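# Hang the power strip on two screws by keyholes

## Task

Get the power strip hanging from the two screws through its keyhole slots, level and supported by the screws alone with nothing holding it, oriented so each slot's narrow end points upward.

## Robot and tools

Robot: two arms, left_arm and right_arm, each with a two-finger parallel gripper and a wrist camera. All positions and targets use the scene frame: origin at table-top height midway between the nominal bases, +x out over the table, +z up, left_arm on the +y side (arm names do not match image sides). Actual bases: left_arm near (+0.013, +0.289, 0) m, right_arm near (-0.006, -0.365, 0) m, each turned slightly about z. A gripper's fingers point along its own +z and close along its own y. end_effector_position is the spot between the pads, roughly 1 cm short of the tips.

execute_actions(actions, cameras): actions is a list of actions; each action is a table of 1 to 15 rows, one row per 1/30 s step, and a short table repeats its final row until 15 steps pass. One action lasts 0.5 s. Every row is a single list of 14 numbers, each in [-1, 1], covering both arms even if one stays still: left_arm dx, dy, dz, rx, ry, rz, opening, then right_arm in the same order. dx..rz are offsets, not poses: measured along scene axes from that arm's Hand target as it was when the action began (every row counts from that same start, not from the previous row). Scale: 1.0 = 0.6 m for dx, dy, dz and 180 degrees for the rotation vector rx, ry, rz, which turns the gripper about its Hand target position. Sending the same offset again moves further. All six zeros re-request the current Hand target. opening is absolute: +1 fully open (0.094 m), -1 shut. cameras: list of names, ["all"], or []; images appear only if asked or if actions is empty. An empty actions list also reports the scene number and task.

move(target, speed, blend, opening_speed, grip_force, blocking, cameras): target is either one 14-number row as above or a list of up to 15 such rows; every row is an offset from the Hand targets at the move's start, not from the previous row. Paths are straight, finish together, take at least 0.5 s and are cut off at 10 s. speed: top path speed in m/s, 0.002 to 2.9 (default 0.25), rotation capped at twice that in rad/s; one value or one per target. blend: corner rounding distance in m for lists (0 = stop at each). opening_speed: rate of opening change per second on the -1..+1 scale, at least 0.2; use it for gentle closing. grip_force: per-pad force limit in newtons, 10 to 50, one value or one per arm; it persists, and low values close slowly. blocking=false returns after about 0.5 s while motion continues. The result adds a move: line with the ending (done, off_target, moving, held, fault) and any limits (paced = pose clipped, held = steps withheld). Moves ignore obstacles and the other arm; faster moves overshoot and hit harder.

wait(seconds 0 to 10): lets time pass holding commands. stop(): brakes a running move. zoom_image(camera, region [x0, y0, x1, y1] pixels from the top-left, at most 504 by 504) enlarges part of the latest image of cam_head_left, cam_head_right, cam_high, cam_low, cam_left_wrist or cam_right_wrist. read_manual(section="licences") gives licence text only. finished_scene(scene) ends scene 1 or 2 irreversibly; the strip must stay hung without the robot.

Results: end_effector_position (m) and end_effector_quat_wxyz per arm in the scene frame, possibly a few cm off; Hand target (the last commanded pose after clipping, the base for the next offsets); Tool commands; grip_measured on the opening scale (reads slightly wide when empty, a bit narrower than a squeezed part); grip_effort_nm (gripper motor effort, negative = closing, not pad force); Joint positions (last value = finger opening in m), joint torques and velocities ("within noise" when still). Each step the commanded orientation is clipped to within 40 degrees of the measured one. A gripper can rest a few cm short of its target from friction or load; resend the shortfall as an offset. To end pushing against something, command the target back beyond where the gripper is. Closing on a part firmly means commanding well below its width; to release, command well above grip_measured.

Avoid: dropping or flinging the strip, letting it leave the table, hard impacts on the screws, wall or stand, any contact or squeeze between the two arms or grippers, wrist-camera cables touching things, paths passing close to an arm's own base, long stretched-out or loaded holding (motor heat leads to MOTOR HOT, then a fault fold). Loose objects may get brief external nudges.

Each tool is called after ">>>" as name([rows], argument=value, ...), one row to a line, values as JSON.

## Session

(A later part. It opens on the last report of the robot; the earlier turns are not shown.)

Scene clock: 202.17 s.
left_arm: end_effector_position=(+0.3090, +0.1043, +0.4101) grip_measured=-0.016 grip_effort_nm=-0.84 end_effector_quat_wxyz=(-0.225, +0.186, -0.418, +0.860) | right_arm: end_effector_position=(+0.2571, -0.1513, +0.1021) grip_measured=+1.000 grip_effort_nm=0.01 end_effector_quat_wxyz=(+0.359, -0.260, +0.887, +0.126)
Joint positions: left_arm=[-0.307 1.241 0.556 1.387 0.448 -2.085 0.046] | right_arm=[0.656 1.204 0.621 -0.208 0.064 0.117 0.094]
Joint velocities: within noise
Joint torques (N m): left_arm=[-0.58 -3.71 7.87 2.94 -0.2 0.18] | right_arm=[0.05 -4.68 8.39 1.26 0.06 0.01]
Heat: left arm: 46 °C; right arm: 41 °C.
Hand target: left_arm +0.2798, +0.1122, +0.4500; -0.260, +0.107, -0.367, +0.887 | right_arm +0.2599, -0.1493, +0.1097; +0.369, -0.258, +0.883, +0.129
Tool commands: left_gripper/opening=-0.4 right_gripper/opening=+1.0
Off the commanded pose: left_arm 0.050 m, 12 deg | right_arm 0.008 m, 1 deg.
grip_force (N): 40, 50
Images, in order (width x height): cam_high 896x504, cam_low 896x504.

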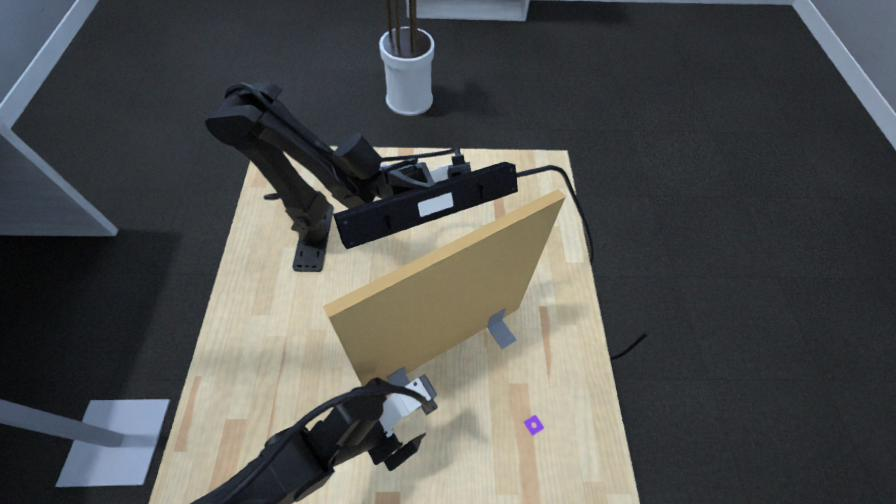

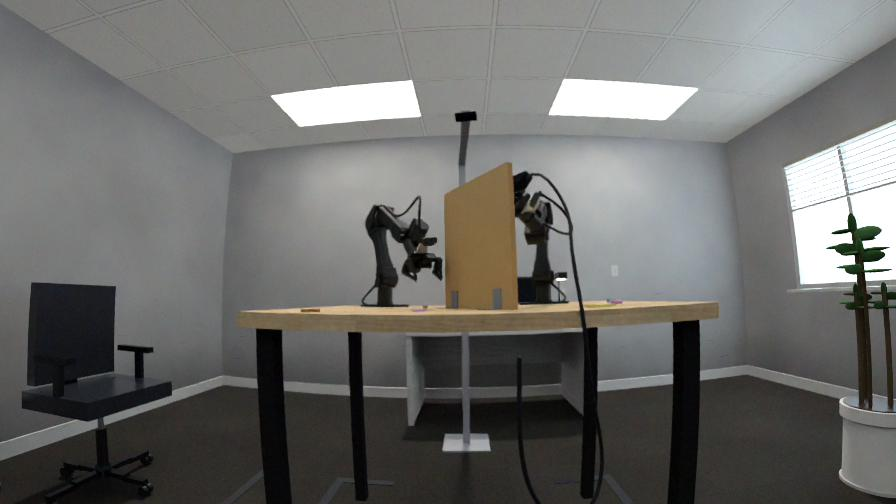

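>>> move([
  [0.034, 0.23, -0.333, 0.76, 0.083, -0.14, -0.4, 0, 0, 0, 0, 0, 0, 1],
  [0.034, 0.246, -0.417, 0.746, -0.328, -0.281, -0.4, 0, 0, 0, 0, 0, 0, 1],
], speed=0.25, blend=[0.03, 0], cameras=["cam_high","cam_head_left","cam_low"])

Scene clock: 263.63 s.
left_arm: end_effector_position=(+0.2998, +0.2740, +0.1902) grip_measured=-0.017 grip_effort_nm=-0.84 end_effector_quat_wxyz=(-0.009, +0.620, +0.785, +0.018) | right_arm: end_effector_position=(+0.2571, -0.1513, +0.1021) grip_measured=+1.000 grip_effort_nm=0.01 end_effector_quat_wxyz=(+0.359, -0.260, +0.887, +0.126)
Joint positions: left_arm=[-0.052 1.649 1.645 -1.561 -0.04 1.257 0.046] | right_arm=[0.656 1.204 0.621 -0.208 0.064 0.117 0.094]
Joint torques (N m): left_arm=[-1.54 -6.05 8.73 0.04 0.42 0.37] | right_arm=[0.03 -4.7 8.36 1.26 0.06 0]
Heat: left arm: 49 °C; right arm: 41 °C.
Hand target: left_arm +0.3002, +0.2599, +0.1999; +0.001, +0.643, +0.766, -0.003 | right_arm +0.2599, -0.1493, +0.1097; +0.369, -0.258, +0.883, +0.129
Off the commanded pose: left_arm 0.017 m, 4 deg | right_arm 0.008 m, 1 deg.
joint sent to its limit (left arm) — joint 4 (wrist pitch), lower limit. The joint targets still meet the commanded pose.
grip_force (N): 40, 50
move: off_target (left_arm); limits=paced
Images, in order (width x height): cam_head_left 896x504, cam_high 896x504, cam_low 896x504.

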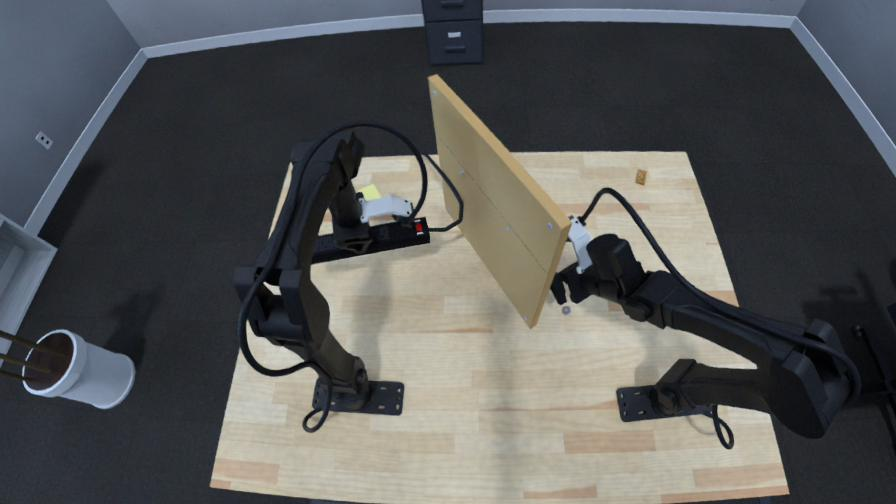

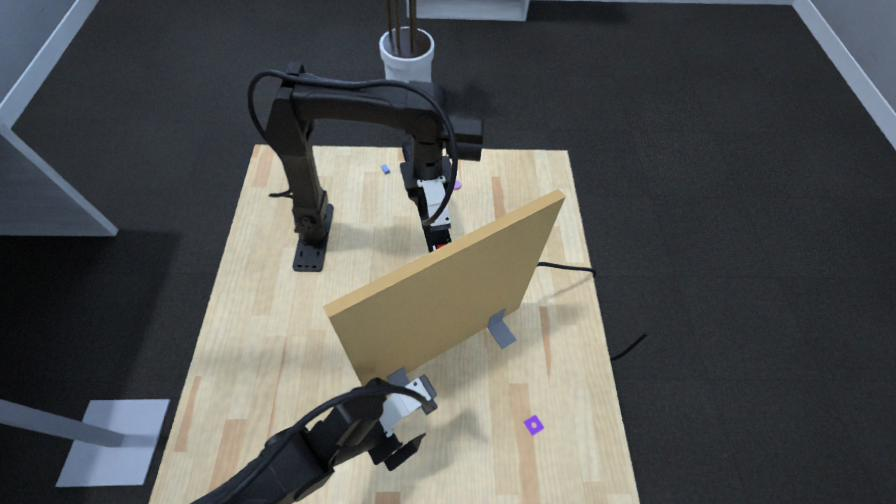

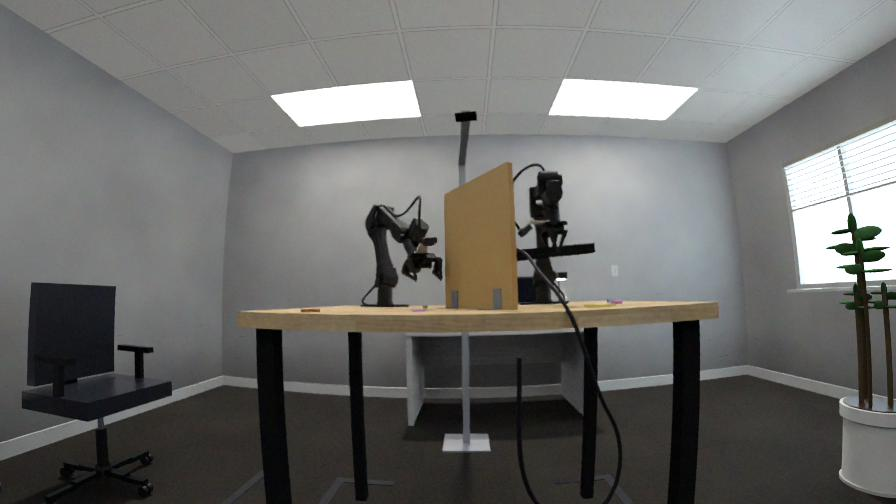

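>>> move(target=[-0.062, -0.24, 0.167, -0.211, -0.48, -0.291, -0.4, 0, 0, 0, 0, 0, 0, 1], speed=0.25, cameras=["cam_high","cam_head_left","cam_head_right","cam_left_wrist"])

Scene clock: 273.43 s.
left_arm: end_effector_position=(+0.2800, +0.1801, +0.2382) grip_measured=-0.018 grip_effort_nm=-0.84 end_effector_quat_wxyz=(+0.529, +0.728, +0.351, +0.259) | right_arm: end_effector_position=(+0.2571, -0.1513, +0.1021) grip_measured=+1.000 grip_effort_nm=0.01 end_effector_quat_wxyz=(+0.359, -0.260, +0.887, +0.126)
Joint positions: left_arm=[0.001 0.692 0.581 -0.27 0.605 1.801 0.046] | right_arm=[0.656 1.204 0.621 -0.208 0.064 0.117 0.094]
Joint torques (N m): left_arm=[-2.5 -1.54 7.99 3.89 2.91 -0.74] | right_arm=[0.05 -4.7 8.38 1.26 0.06 0.01]
Heat: left arm: 46 °C; right arm: 41 °C.
Hand target: left_arm +0.2630, +0.1158, +0.3001; +0.678, +0.680, +0.197, +0.196 | right_arm +0.2599, -0.1493, +0.1097; +0.369, -0.258, +0.883, +0.129
Off the commanded pose: left_arm 0.091 m, 26 deg | right_arm 0.008 m, 1 deg.
grip_force (N): 40, 50
move: off_target (left_arm)
camera_calibration:
cam_left_wrist: T_world_to_cam=[[-0.190384, 0.203257, -0.960438, 0.25183], [0.087397, 0.977956, 0.18964, -0.2063], [0.977812, -0.047835, -0.203951, -0.11], [0, 0, 0, 1]] pos_world=[0.173534, 0.145305, 0.258555]
Images, in order (width x height): cam_head_left 896x504, cam_head_right 896x504, cam_high 896x504, cam_left_wrist 672x504.

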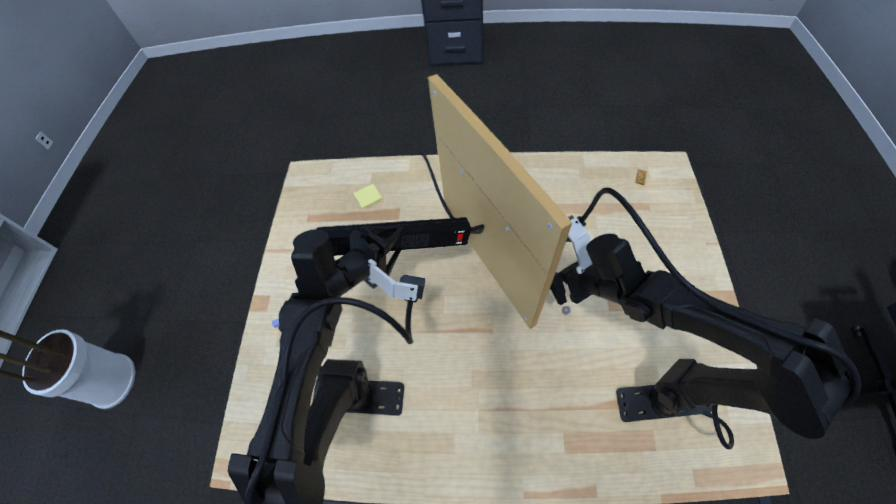

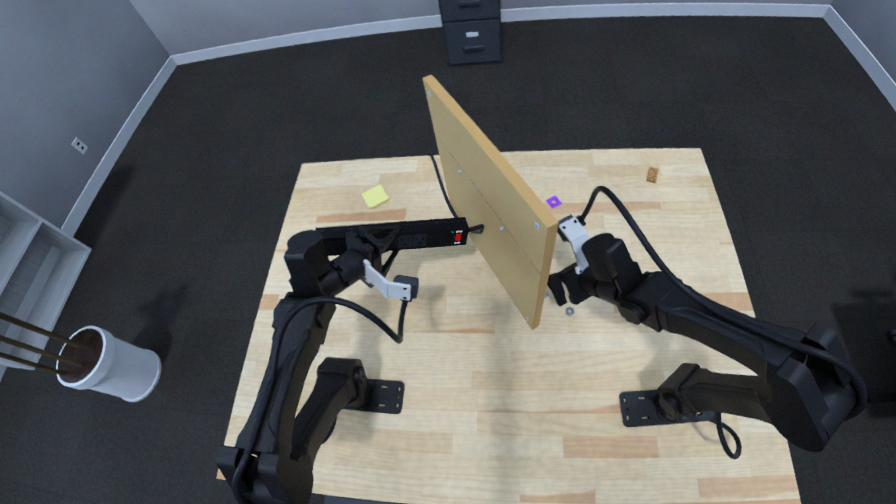

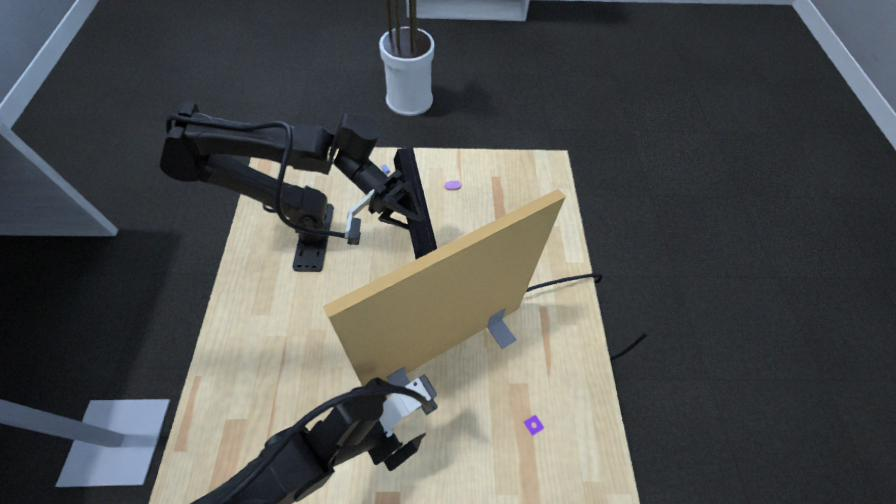

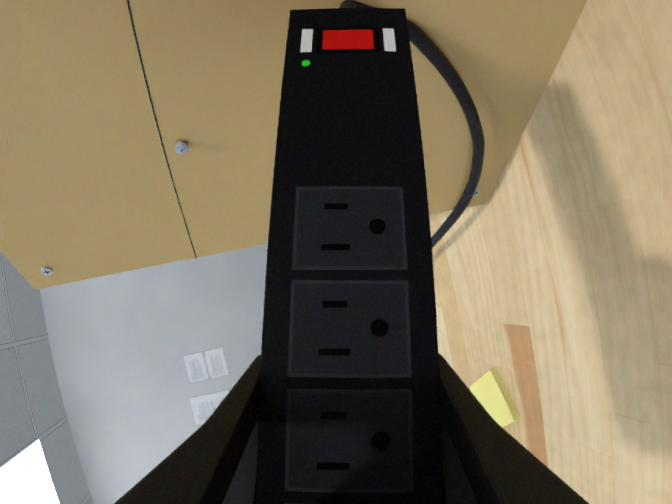

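>>> execute_actions(actions=[], cameras=["cam_low","cam_high","cam_head_left"])

>>> zoom_image(camera="cam_low", region=[440, 140, 700, 504])

>>> zoom_image(camera="cam_head_left", region=[280, 140, 580, 340])

>>> zoom_image(camera="cam_high", region=[300, 80, 520, 300])

Scene clock: 292.37 s.
left_arm: end_effector_position=(+0.2800, +0.1801, +0.2382) grip_measured=-0.018 grip_effort_nm=-0.84 end_effector_quat_wxyz=(+0.529, +0.728, +0.350, +0.259) | right_arm: end_effector_position=(+0.2571, -0.1513, +0.1021) grip_measured=+1.000 grip_effort_nm=0.01 end_effector_quat_wxyz=(+0.359, -0.260, +0.887, +0.126)
Joint positions: left_arm=[0.001 0.692 0.581 -0.27 0.605 1.802 0.046] | right_arm=[0.656 1.204 0.621 -0.208 0.064 0.117 0.094]
Joint velocities: within noise
Joint torques (N m): left_arm=[-2.62 -1.55 7.98 3.85 2.94 -0.74] | right_arm=[0.05 -4.68 8.39 1.26 0.06 0]
Heat: left arm: 56 °C; right arm: 41 °C.
Hand target: left_arm +0.2630, +0.1158, +0.3001; +0.678, +0.680, +0.197, +0.196 | right_arm +0.2599, -0.1493, +0.1097; +0.369, -0.258, +0.883, +0.129
Tool commands: left_gripper/opening=-0.4 right_gripper/opening=+1.0
Off the commanded pose: left_arm 0.091 m, 26 deg | right_arm 0.008 m, 1 deg.
grip_force (N): 40, 50
Images, in order (width x height): cam_head_left 896x504, cam_high 896x504, cam_low 896x504.

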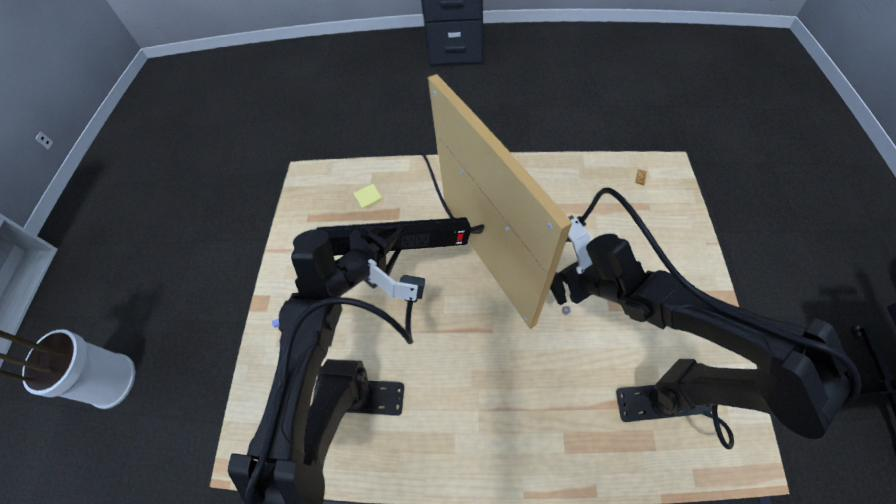

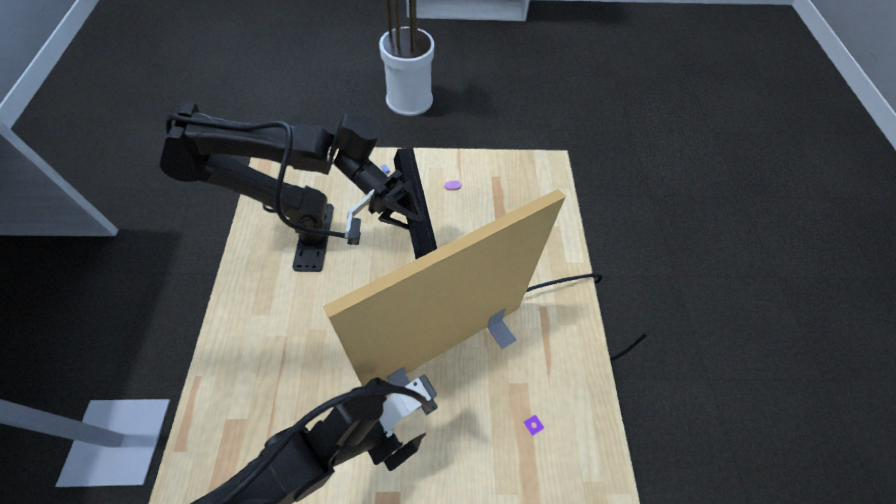

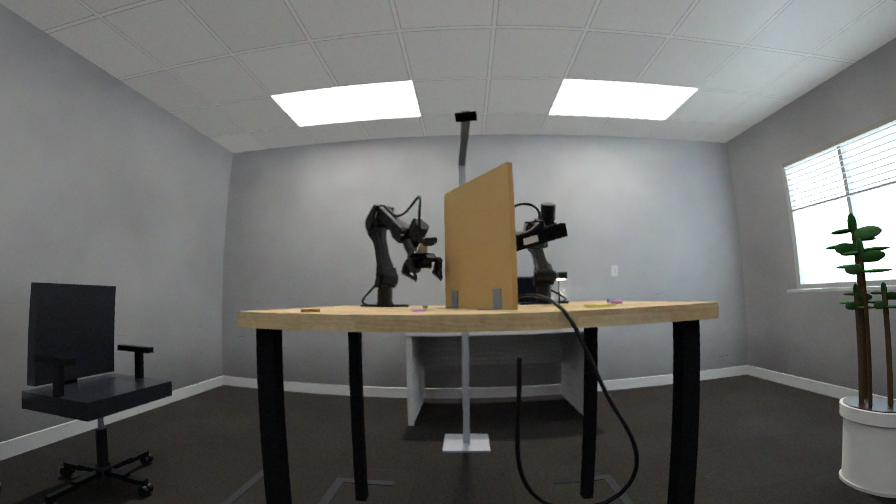

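Scaled by 1.385 from the camera's 896x504 image, which has a finer 1280x720 frame.

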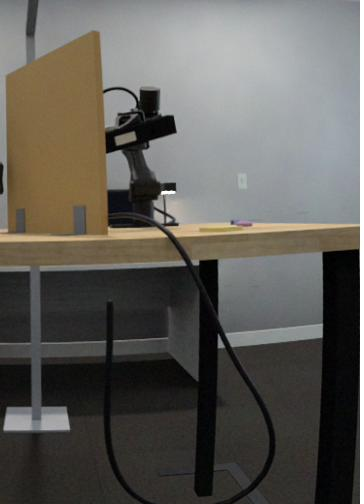

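Scaled by 1.680 from the camera's 896x504 image, which has a finer 1280x720 frame.

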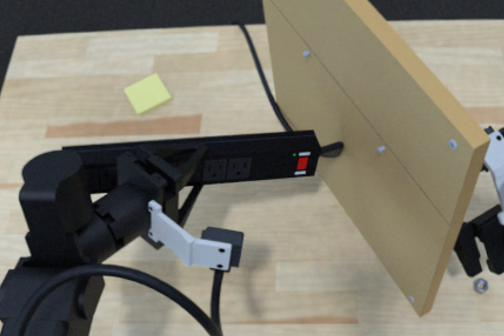

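Scaled by 2.291 from the camera's 896x504 image, which has a finer 1280x720 frame.

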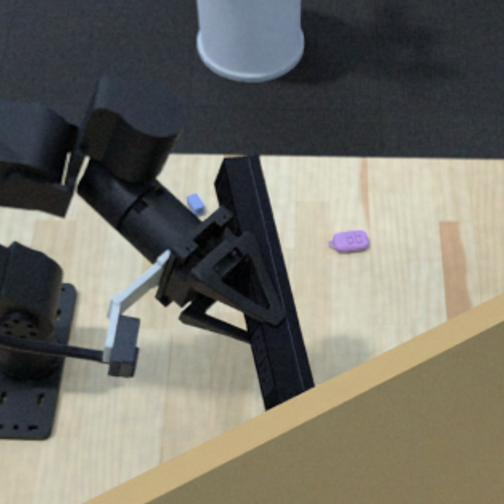

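>>> move(target=[0.062, 0.215, -0.05, 0, 0, 0.069, -0.4, 0, 0, 0, 0, 0, 0, 1], speed=0.25, cameras=["cam_high","cam_head_left","cam_low","cam_left_wrist"])

Scene clock: 305.83 s.
left_arm: end_effector_position=(+0.3111, +0.2584, +0.2684) grip_measured=-0.018 grip_effort_nm=-0.84 end_effector_quat_wxyz=(+0.630, +0.653, +0.294, +0.300) | right_arm: end_effector_position=(+0.2571, -0.1513, +0.1021) grip_measured=+1.000 grip_effort_nm=0.01 end_effector_quat_wxyz=(+0.359, -0.260, +0.887, +0.126)
Joint positions: left_arm=[0.515 0.948 0.489 0.387 1.19 1.659 0.046] | right_arm=[0.656 1.204 0.621 -0.208 0.064 0.117 0.094]
Joint torques (N m): left_arm=[-0.46 -1.63 6.08 1.81 0.75 -0.4] | right_arm=[0.03 -4.68 8.38 1.26 0.06 0]
Heat: left arm: 58 °C; right arm: 41 °C.
Hand target: left_arm +0.3002, +0.2449, +0.2701; +0.653, +0.655, +0.270, +0.269 | right_arm +0.2599, -0.1493, +0.1097; +0.369, -0.258, +0.883, +0.129
Off the commanded pose: left_arm 0.018 m, 5 deg | right_arm 0.008 m, 1 deg.
grip_force (N): 40, 50
move: off_target (left_arm)
camera_calibration:
cam_left_wrist: T_world_to_cam=[[0.0413438, 0.040751, -0.998314, 0.250842], [0.0993607, 0.994047, 0.0446918, -0.260378], [0.994192, -0.101041, 0.0370487, -0.186495], [0, 0, 0, 1]] pos_world=[0.200912, 0.229762, 0.268966]
Images, in order (width x height): cam_head_left 896x504, cam_high 896x504, cam_low 896x504, cam_left_wrist 672x504.

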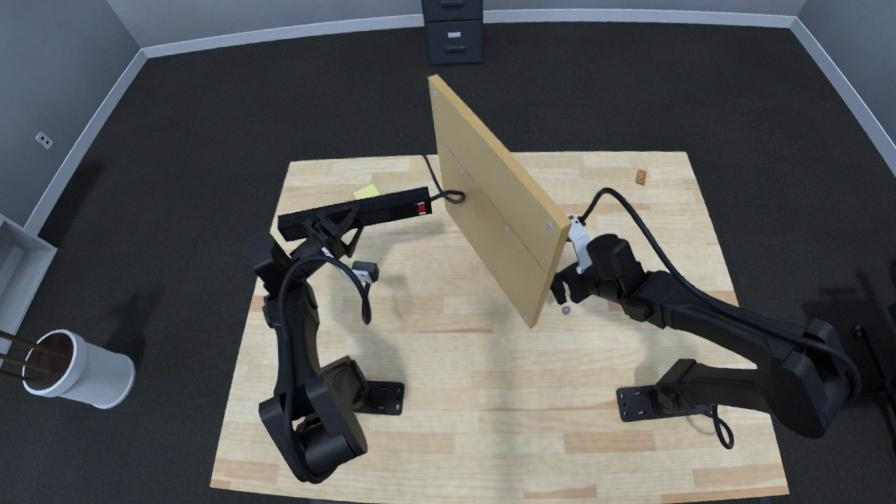

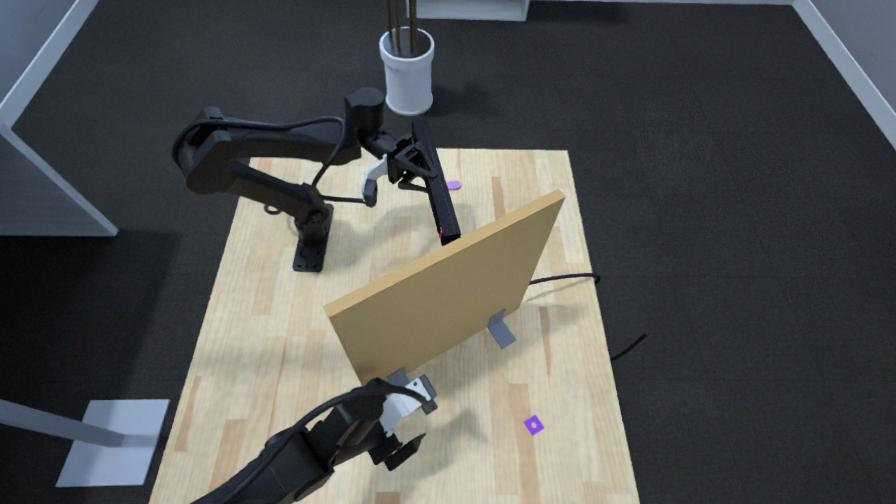

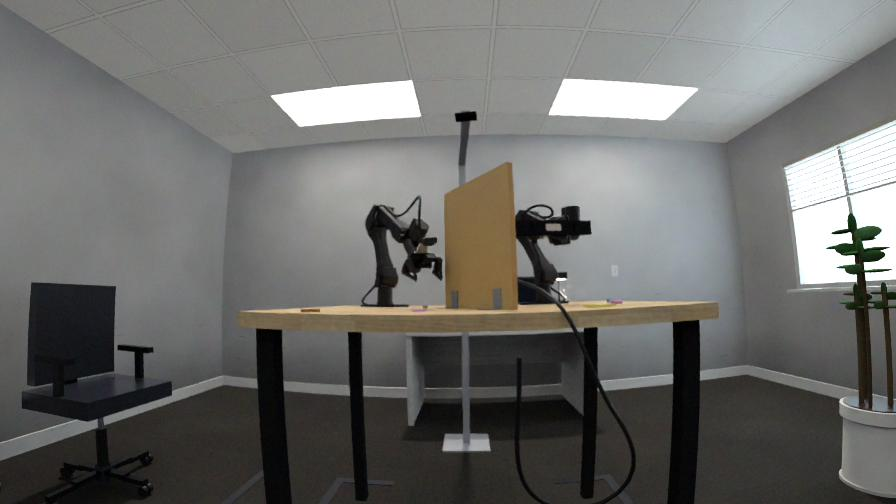

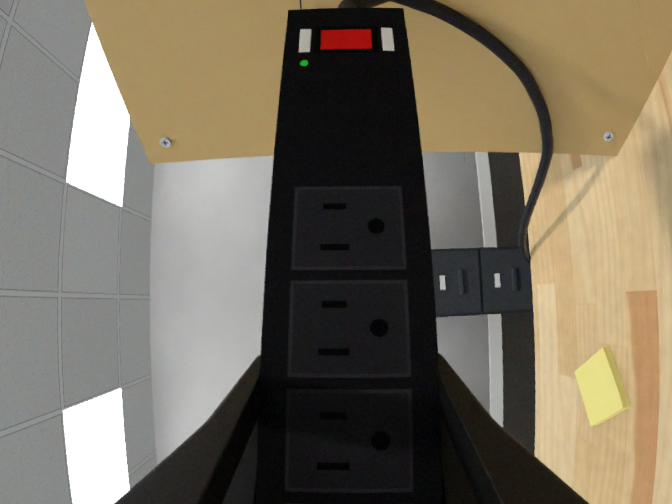

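>>> move([
  [-0.07, -0.12, 0.033, 0, 0, -0.06, -0.4, 0, 0, 0, 0, 0, 0, 1],
  [-0.062, -0.215, 0.033, 0, 0, -0.069, -0.4, 0, 0, 0, 0, 0, 0, 1],
], speed=0.2, blend=[0.02, 0], cameras=["cam_high","cam_head_left","cam_head_right","cam_left_wrist"])

Scene clock: 314.27 s.
left_arm: end_effector_position=(+0.3072, +0.1899, +0.2914) grip_measured=-0.018 grip_effort_nm=-0.84 end_effector_quat_wxyz=(+0.617, +0.641, +0.307, +0.339) | right_arm: end_effector_position=(+0.2571, -0.1513, +0.1021) grip_measured=+1.000 grip_effort_nm=0.01 end_effector_quat_wxyz=(+0.359, -0.260, +0.887, +0.126)
Joint positions: left_arm=[0.063 0.741 0.489 0.241 0.656 1.634 0.046] | right_arm=[0.656 1.204 0.621 -0.208 0.064 0.117 0.094]
Joint torques (N m): left_arm=[-7.23 -0.62 7.71 1.63 2.52 -0.45] | right_arm=[0.03 -4.7 8.39 1.26 0.05 0]
Heat: left arm: 53 °C; right arm: 41 °C.
Hand target: left_arm +0.2630, +0.1158, +0.2899; +0.678, +0.680, +0.197, +0.196 | right_arm +0.2599, -0.1493, +0.1097; +0.369, -0.258, +0.883, +0.129
Off the commanded pose: left_arm 0.086 m, 22 deg | right_arm 0.008 m, 1 deg.
grip_force (N): 40, 50
move: off_target (left_arm)
camera_calibration:
cam_left_wrist: T_world_to_cam=[[0.0719537, 0.0613147, -0.995522, 0.262628], [0.0162844, 0.997903, 0.0626383, -0.173266], [0.997275, -0.0207185, 0.0708043, -0.216473], [0, 0, 0, 1]] pos_world=[0.199808, 0.152315, 0.287632]
Images, in order (width x height): cam_head_left 896x504, cam_head_right 896x504, cam_high 896x504, cam_left_wrist 672x504.

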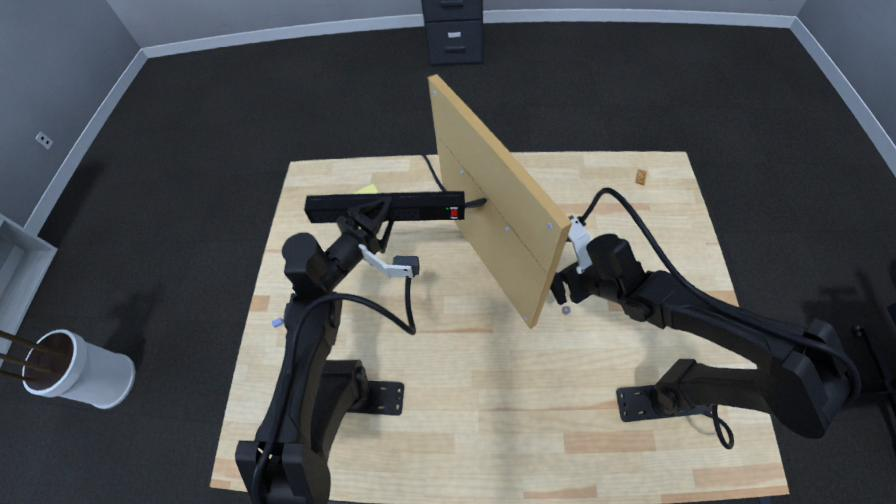

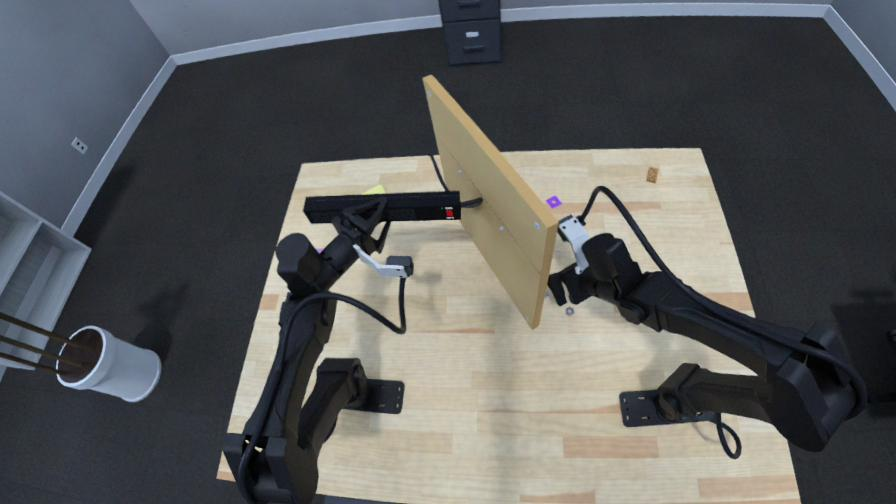

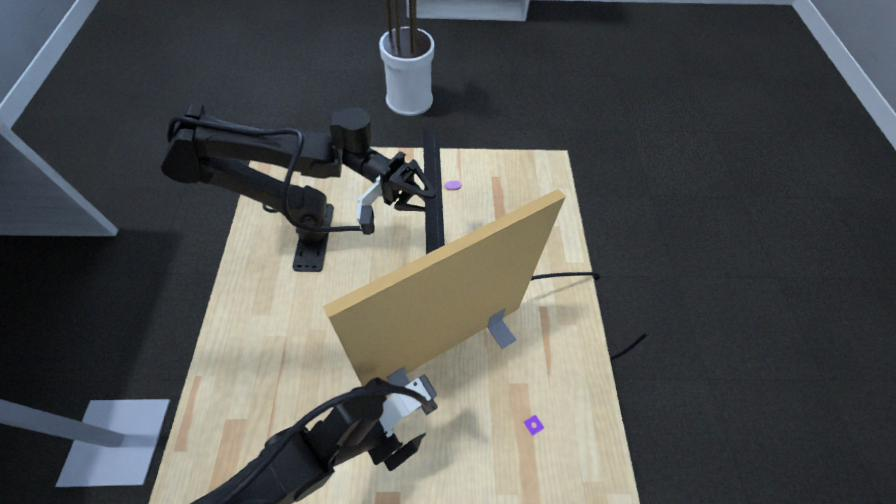

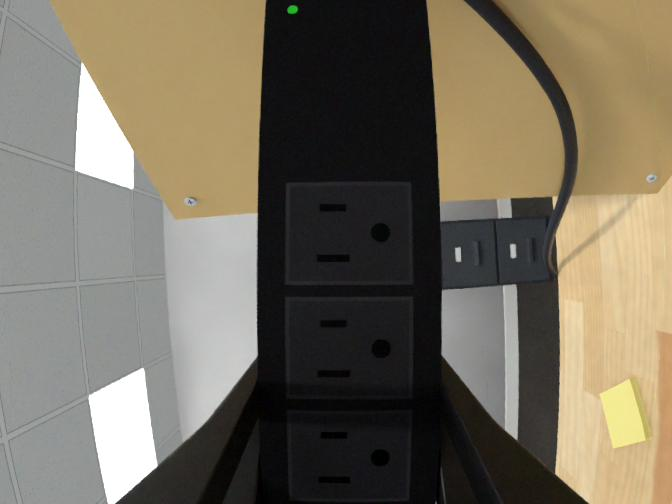

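>>> move(target=[0.062, 0.215, 0.0, 0, 0, 0.069, -0.4, 0, 0, 0, 0, 0, 0, 1], speed=0.25, grip_force=50, cameras=["cam_high","cam_head_left","cam_left_wrist"])

>>> zoom_image(camera="cam_high", region=[300, 80, 520, 300])

>>> zoom_image(camera="cam_head_left", region=[240, 140, 540, 340])

Scene clock: 338.50 s.
left_arm: end_effector_position=(+0.3089, +0.2571, +0.2680) grip_measured=-0.022 grip_effort_nm=-1.02 end_effector_quat_wxyz=(+0.631, +0.650, +0.312, +0.287) | right_arm: end_effector_position=(+0.2571, -0.1513, +0.1021) grip_measured=+1.000 grip_effort_nm=0.01 end_effector_quat_wxyz=(+0.359, -0.260, +0.887, +0.126)
Joint positions: left_arm=[0.511 0.923 0.498 0.321 1.178 1.647 0.046] | right_arm=[0.656 1.204 0.621 -0.208 0.064 0.117 0.094]
Joint torques (N m): left_arm=[-0.08 -1.24 10.99 1.79 0.95 -0.3] | right_arm=[0.03 -4.68 8.38 1.26 0.06 0.01]
Heat: left arm: 49 °C; right arm: 41 °C.
Hand target: left_arm +0.3001, +0.2448, +0.2900; +0.653, +0.655, +0.269, +0.269 | right_arm +0.2599, -0.1493, +0.1097; +0.369, -0.258, +0.883, +0.129
Off the commanded pose: left_arm 0.027 m, 6 deg | right_arm 0.008 m, 1 deg.
move: off_target (left_arm)
camera_calibration:
cam_left_wrist: T_world_to_cam=[[0.00283215, 0.0166588, -0.999857, 0.269103], [0.091792, 0.995636, 0.0168485, -0.249405], [0.995774, -0.0918266, 0.00129064, -0.17778], [0, 0, 0, 1]] pos_world=[0.19916, 0.227508, 0.273496]
Images, in order (width x height): cam_head_left 896x504, cam_high 896x504, cam_left_wrist 672x504.

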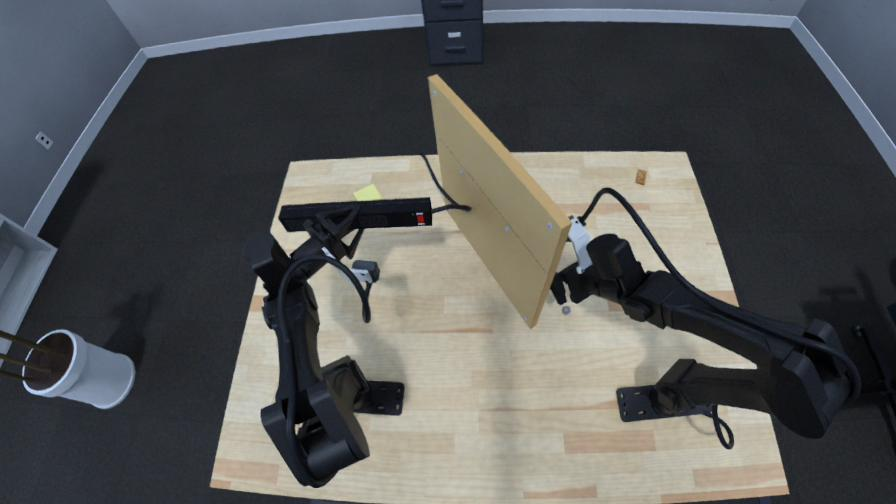

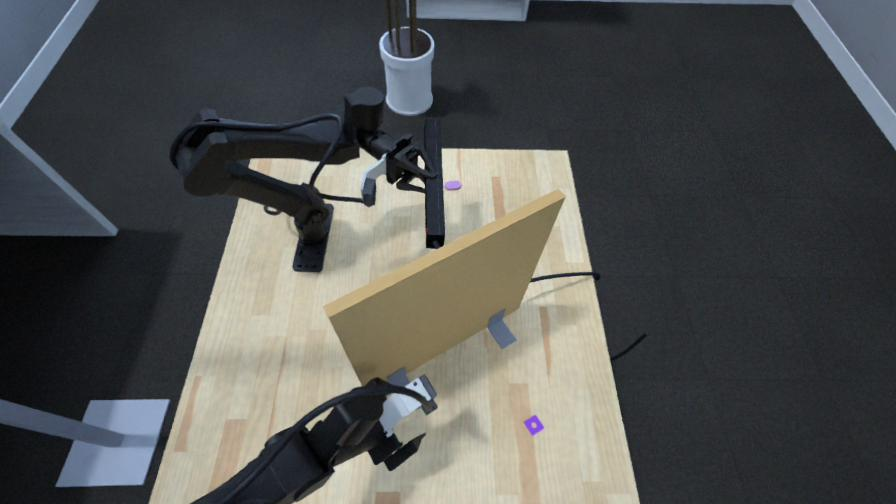

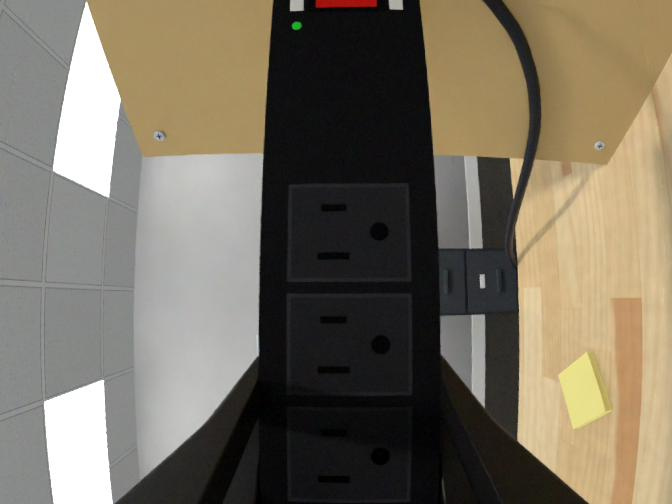

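Scaled by 2.291 from the camera's 896x504 image, which has a finer 1280x720 frame.

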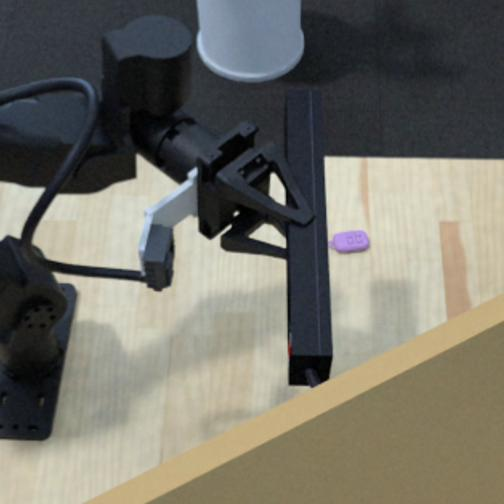

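Scaled by 1.680 from the camera's 896x504 image, which has a finer 1280x720 frame.

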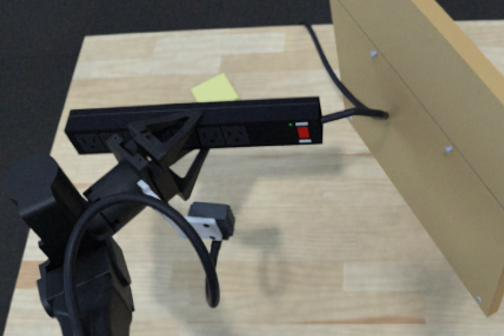

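>>> move([
  [0.05, 0.042, -0.033, -0.285, 0.447, 0.323, -0.4, 0, 0, 0, 0, 0, 0, 1],
  [0.05, 0.042, -0.033, -0.517, 0.298, 0.541, -0.4, 0, 0, 0, 0, 0, 0, 1],
  [0.05, 0.075, -0.15, -0.704, 0.0615, 0.707, -0.4, 0, 0, 0, 0, 0, 0, 1],
], speed=0.25, blend=[0.03, 0.03, 0], cameras=["cam_high","cam_head_left","cam_head_right","cam_low","cam_left_wrist"])

>>> zoom_image(camera="cam_low", region=[480, 180, 660, 340])

>>> zoom_image(camera="cam_head_left", region=[240, 100, 500, 300])

Scene clock: 406.17 s.
left_arm: end_effector_position=(+0.3351, +0.2738, +0.1885) grip_measured=-0.023 grip_effort_nm=-1.02 end_effector_quat_wxyz=(+0.257, -0.622, +0.720, +0.169) | right_arm: end_effector_position=(+0.2571, -0.1513, +0.1021) grip_measured=+1.000 grip_effort_nm=0.01 end_effector_quat_wxyz=(+0.359, -0.260, +0.887, +0.126)
Joint positions: left_arm=[-0.354 1.763 1.63 -1.514 -0.622 -1.83 0.046] | right_arm=[0.656 1.204 0.621 -0.208 0.064 0.117 0.094]
Joint torques (N m): left_arm=[1.2 -6.26 7.91 -0.7 -0.9 -0.27] | right_arm=[0.03 -4.71 8.4 1.26 0.06 0]
Heat: left arm: 44 °C; right arm: 41 °C.
Hand target: left_arm +0.3301, +0.2899, +0.1999; +0.255, -0.633, +0.693, +0.232 | right_arm +0.2599, -0.1493, +0.1097; +0.369, -0.258, +0.883, +0.129
Off the commanded pose: left_arm 0.020 m, 8 deg | right_arm 0.008 m, 1 deg.
joint sent to its limit (left arm) — joint 4 (wrist pitch), lower limit. The joint targets are off in orientation, not in position.
move: off_target (left_arm)
camera_calibration:
cam_left_wrist: T_world_to_cam=[[0.983168, -0.180415, 0.0288273, -0.279179], [-0.179962, -0.983516, -0.0176243, 0.372412], [0.0315318, 0.0121399, -0.999429, 0.281026], [0, 0, 0, 1]] pos_world=[0.332639, 0.312493, 0.295477]
Images, in order (width x height): cam_head_left 896x504, cam_head_right 896x504, cam_high 896x504, cam_low 896x504, cam_left_wrist 672x504.

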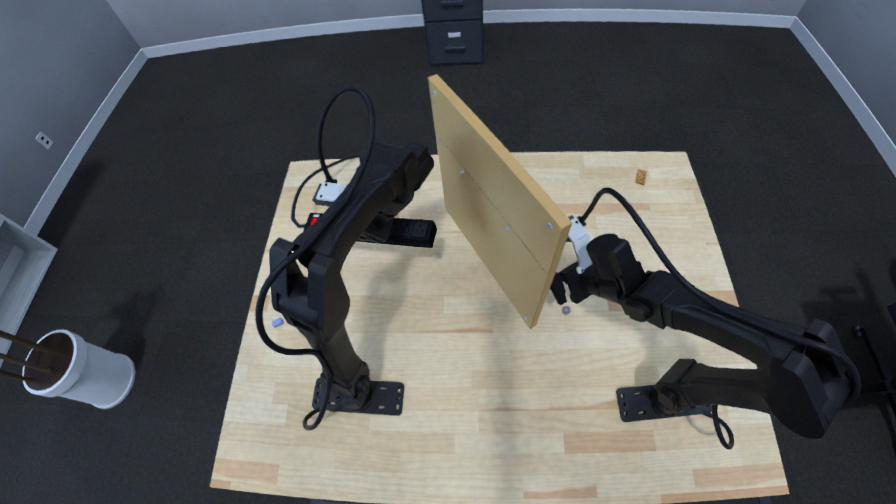

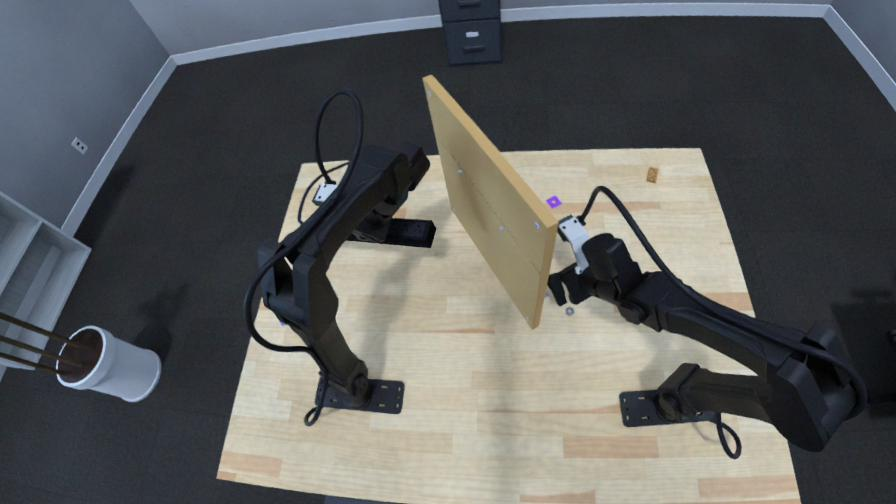

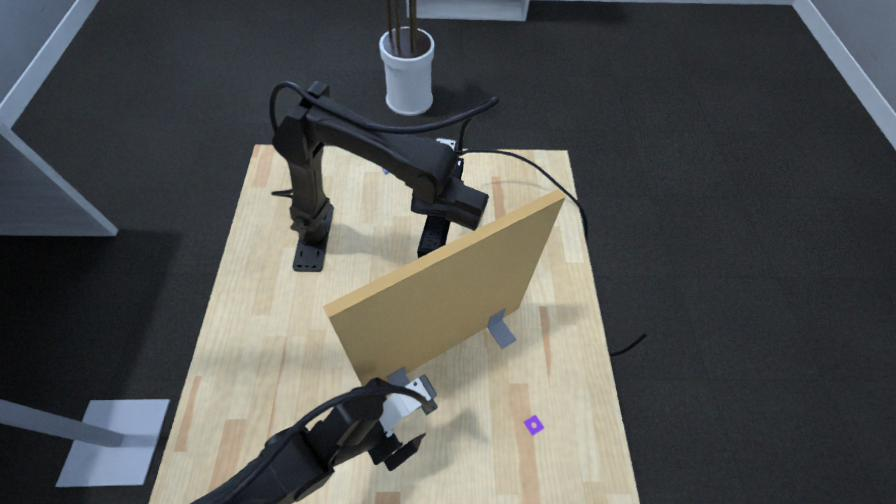

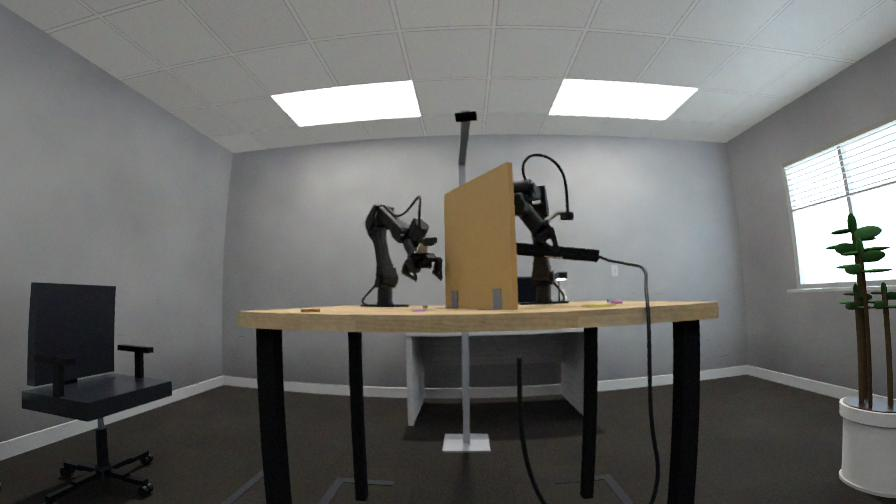

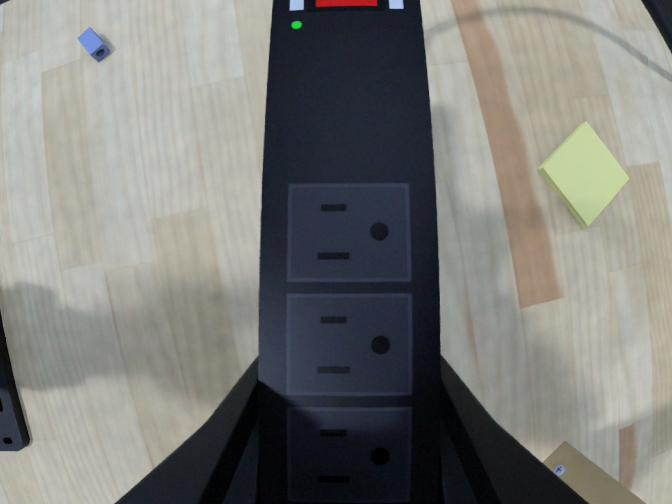

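Scaled by 2.800 from the camera's 896x504 image, which has a finer 1280x720 frame.

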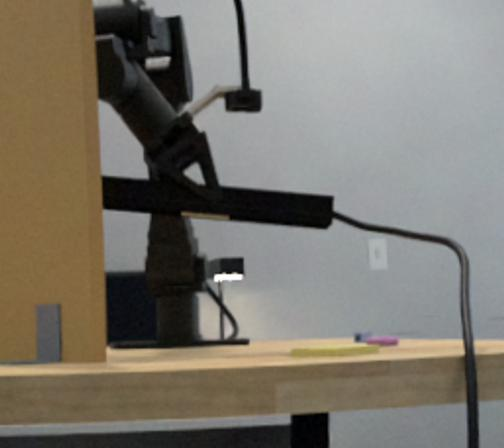

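Scaled by 1.938 from the camera's 896x504 image, which has a finer 1280x720 frame.

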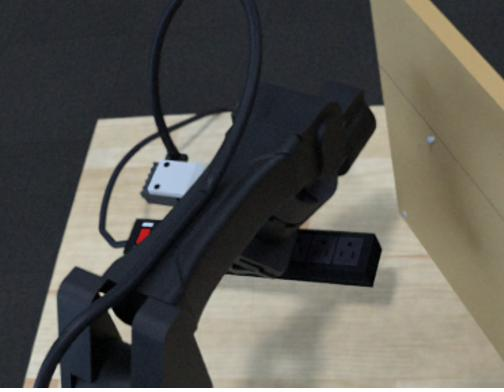

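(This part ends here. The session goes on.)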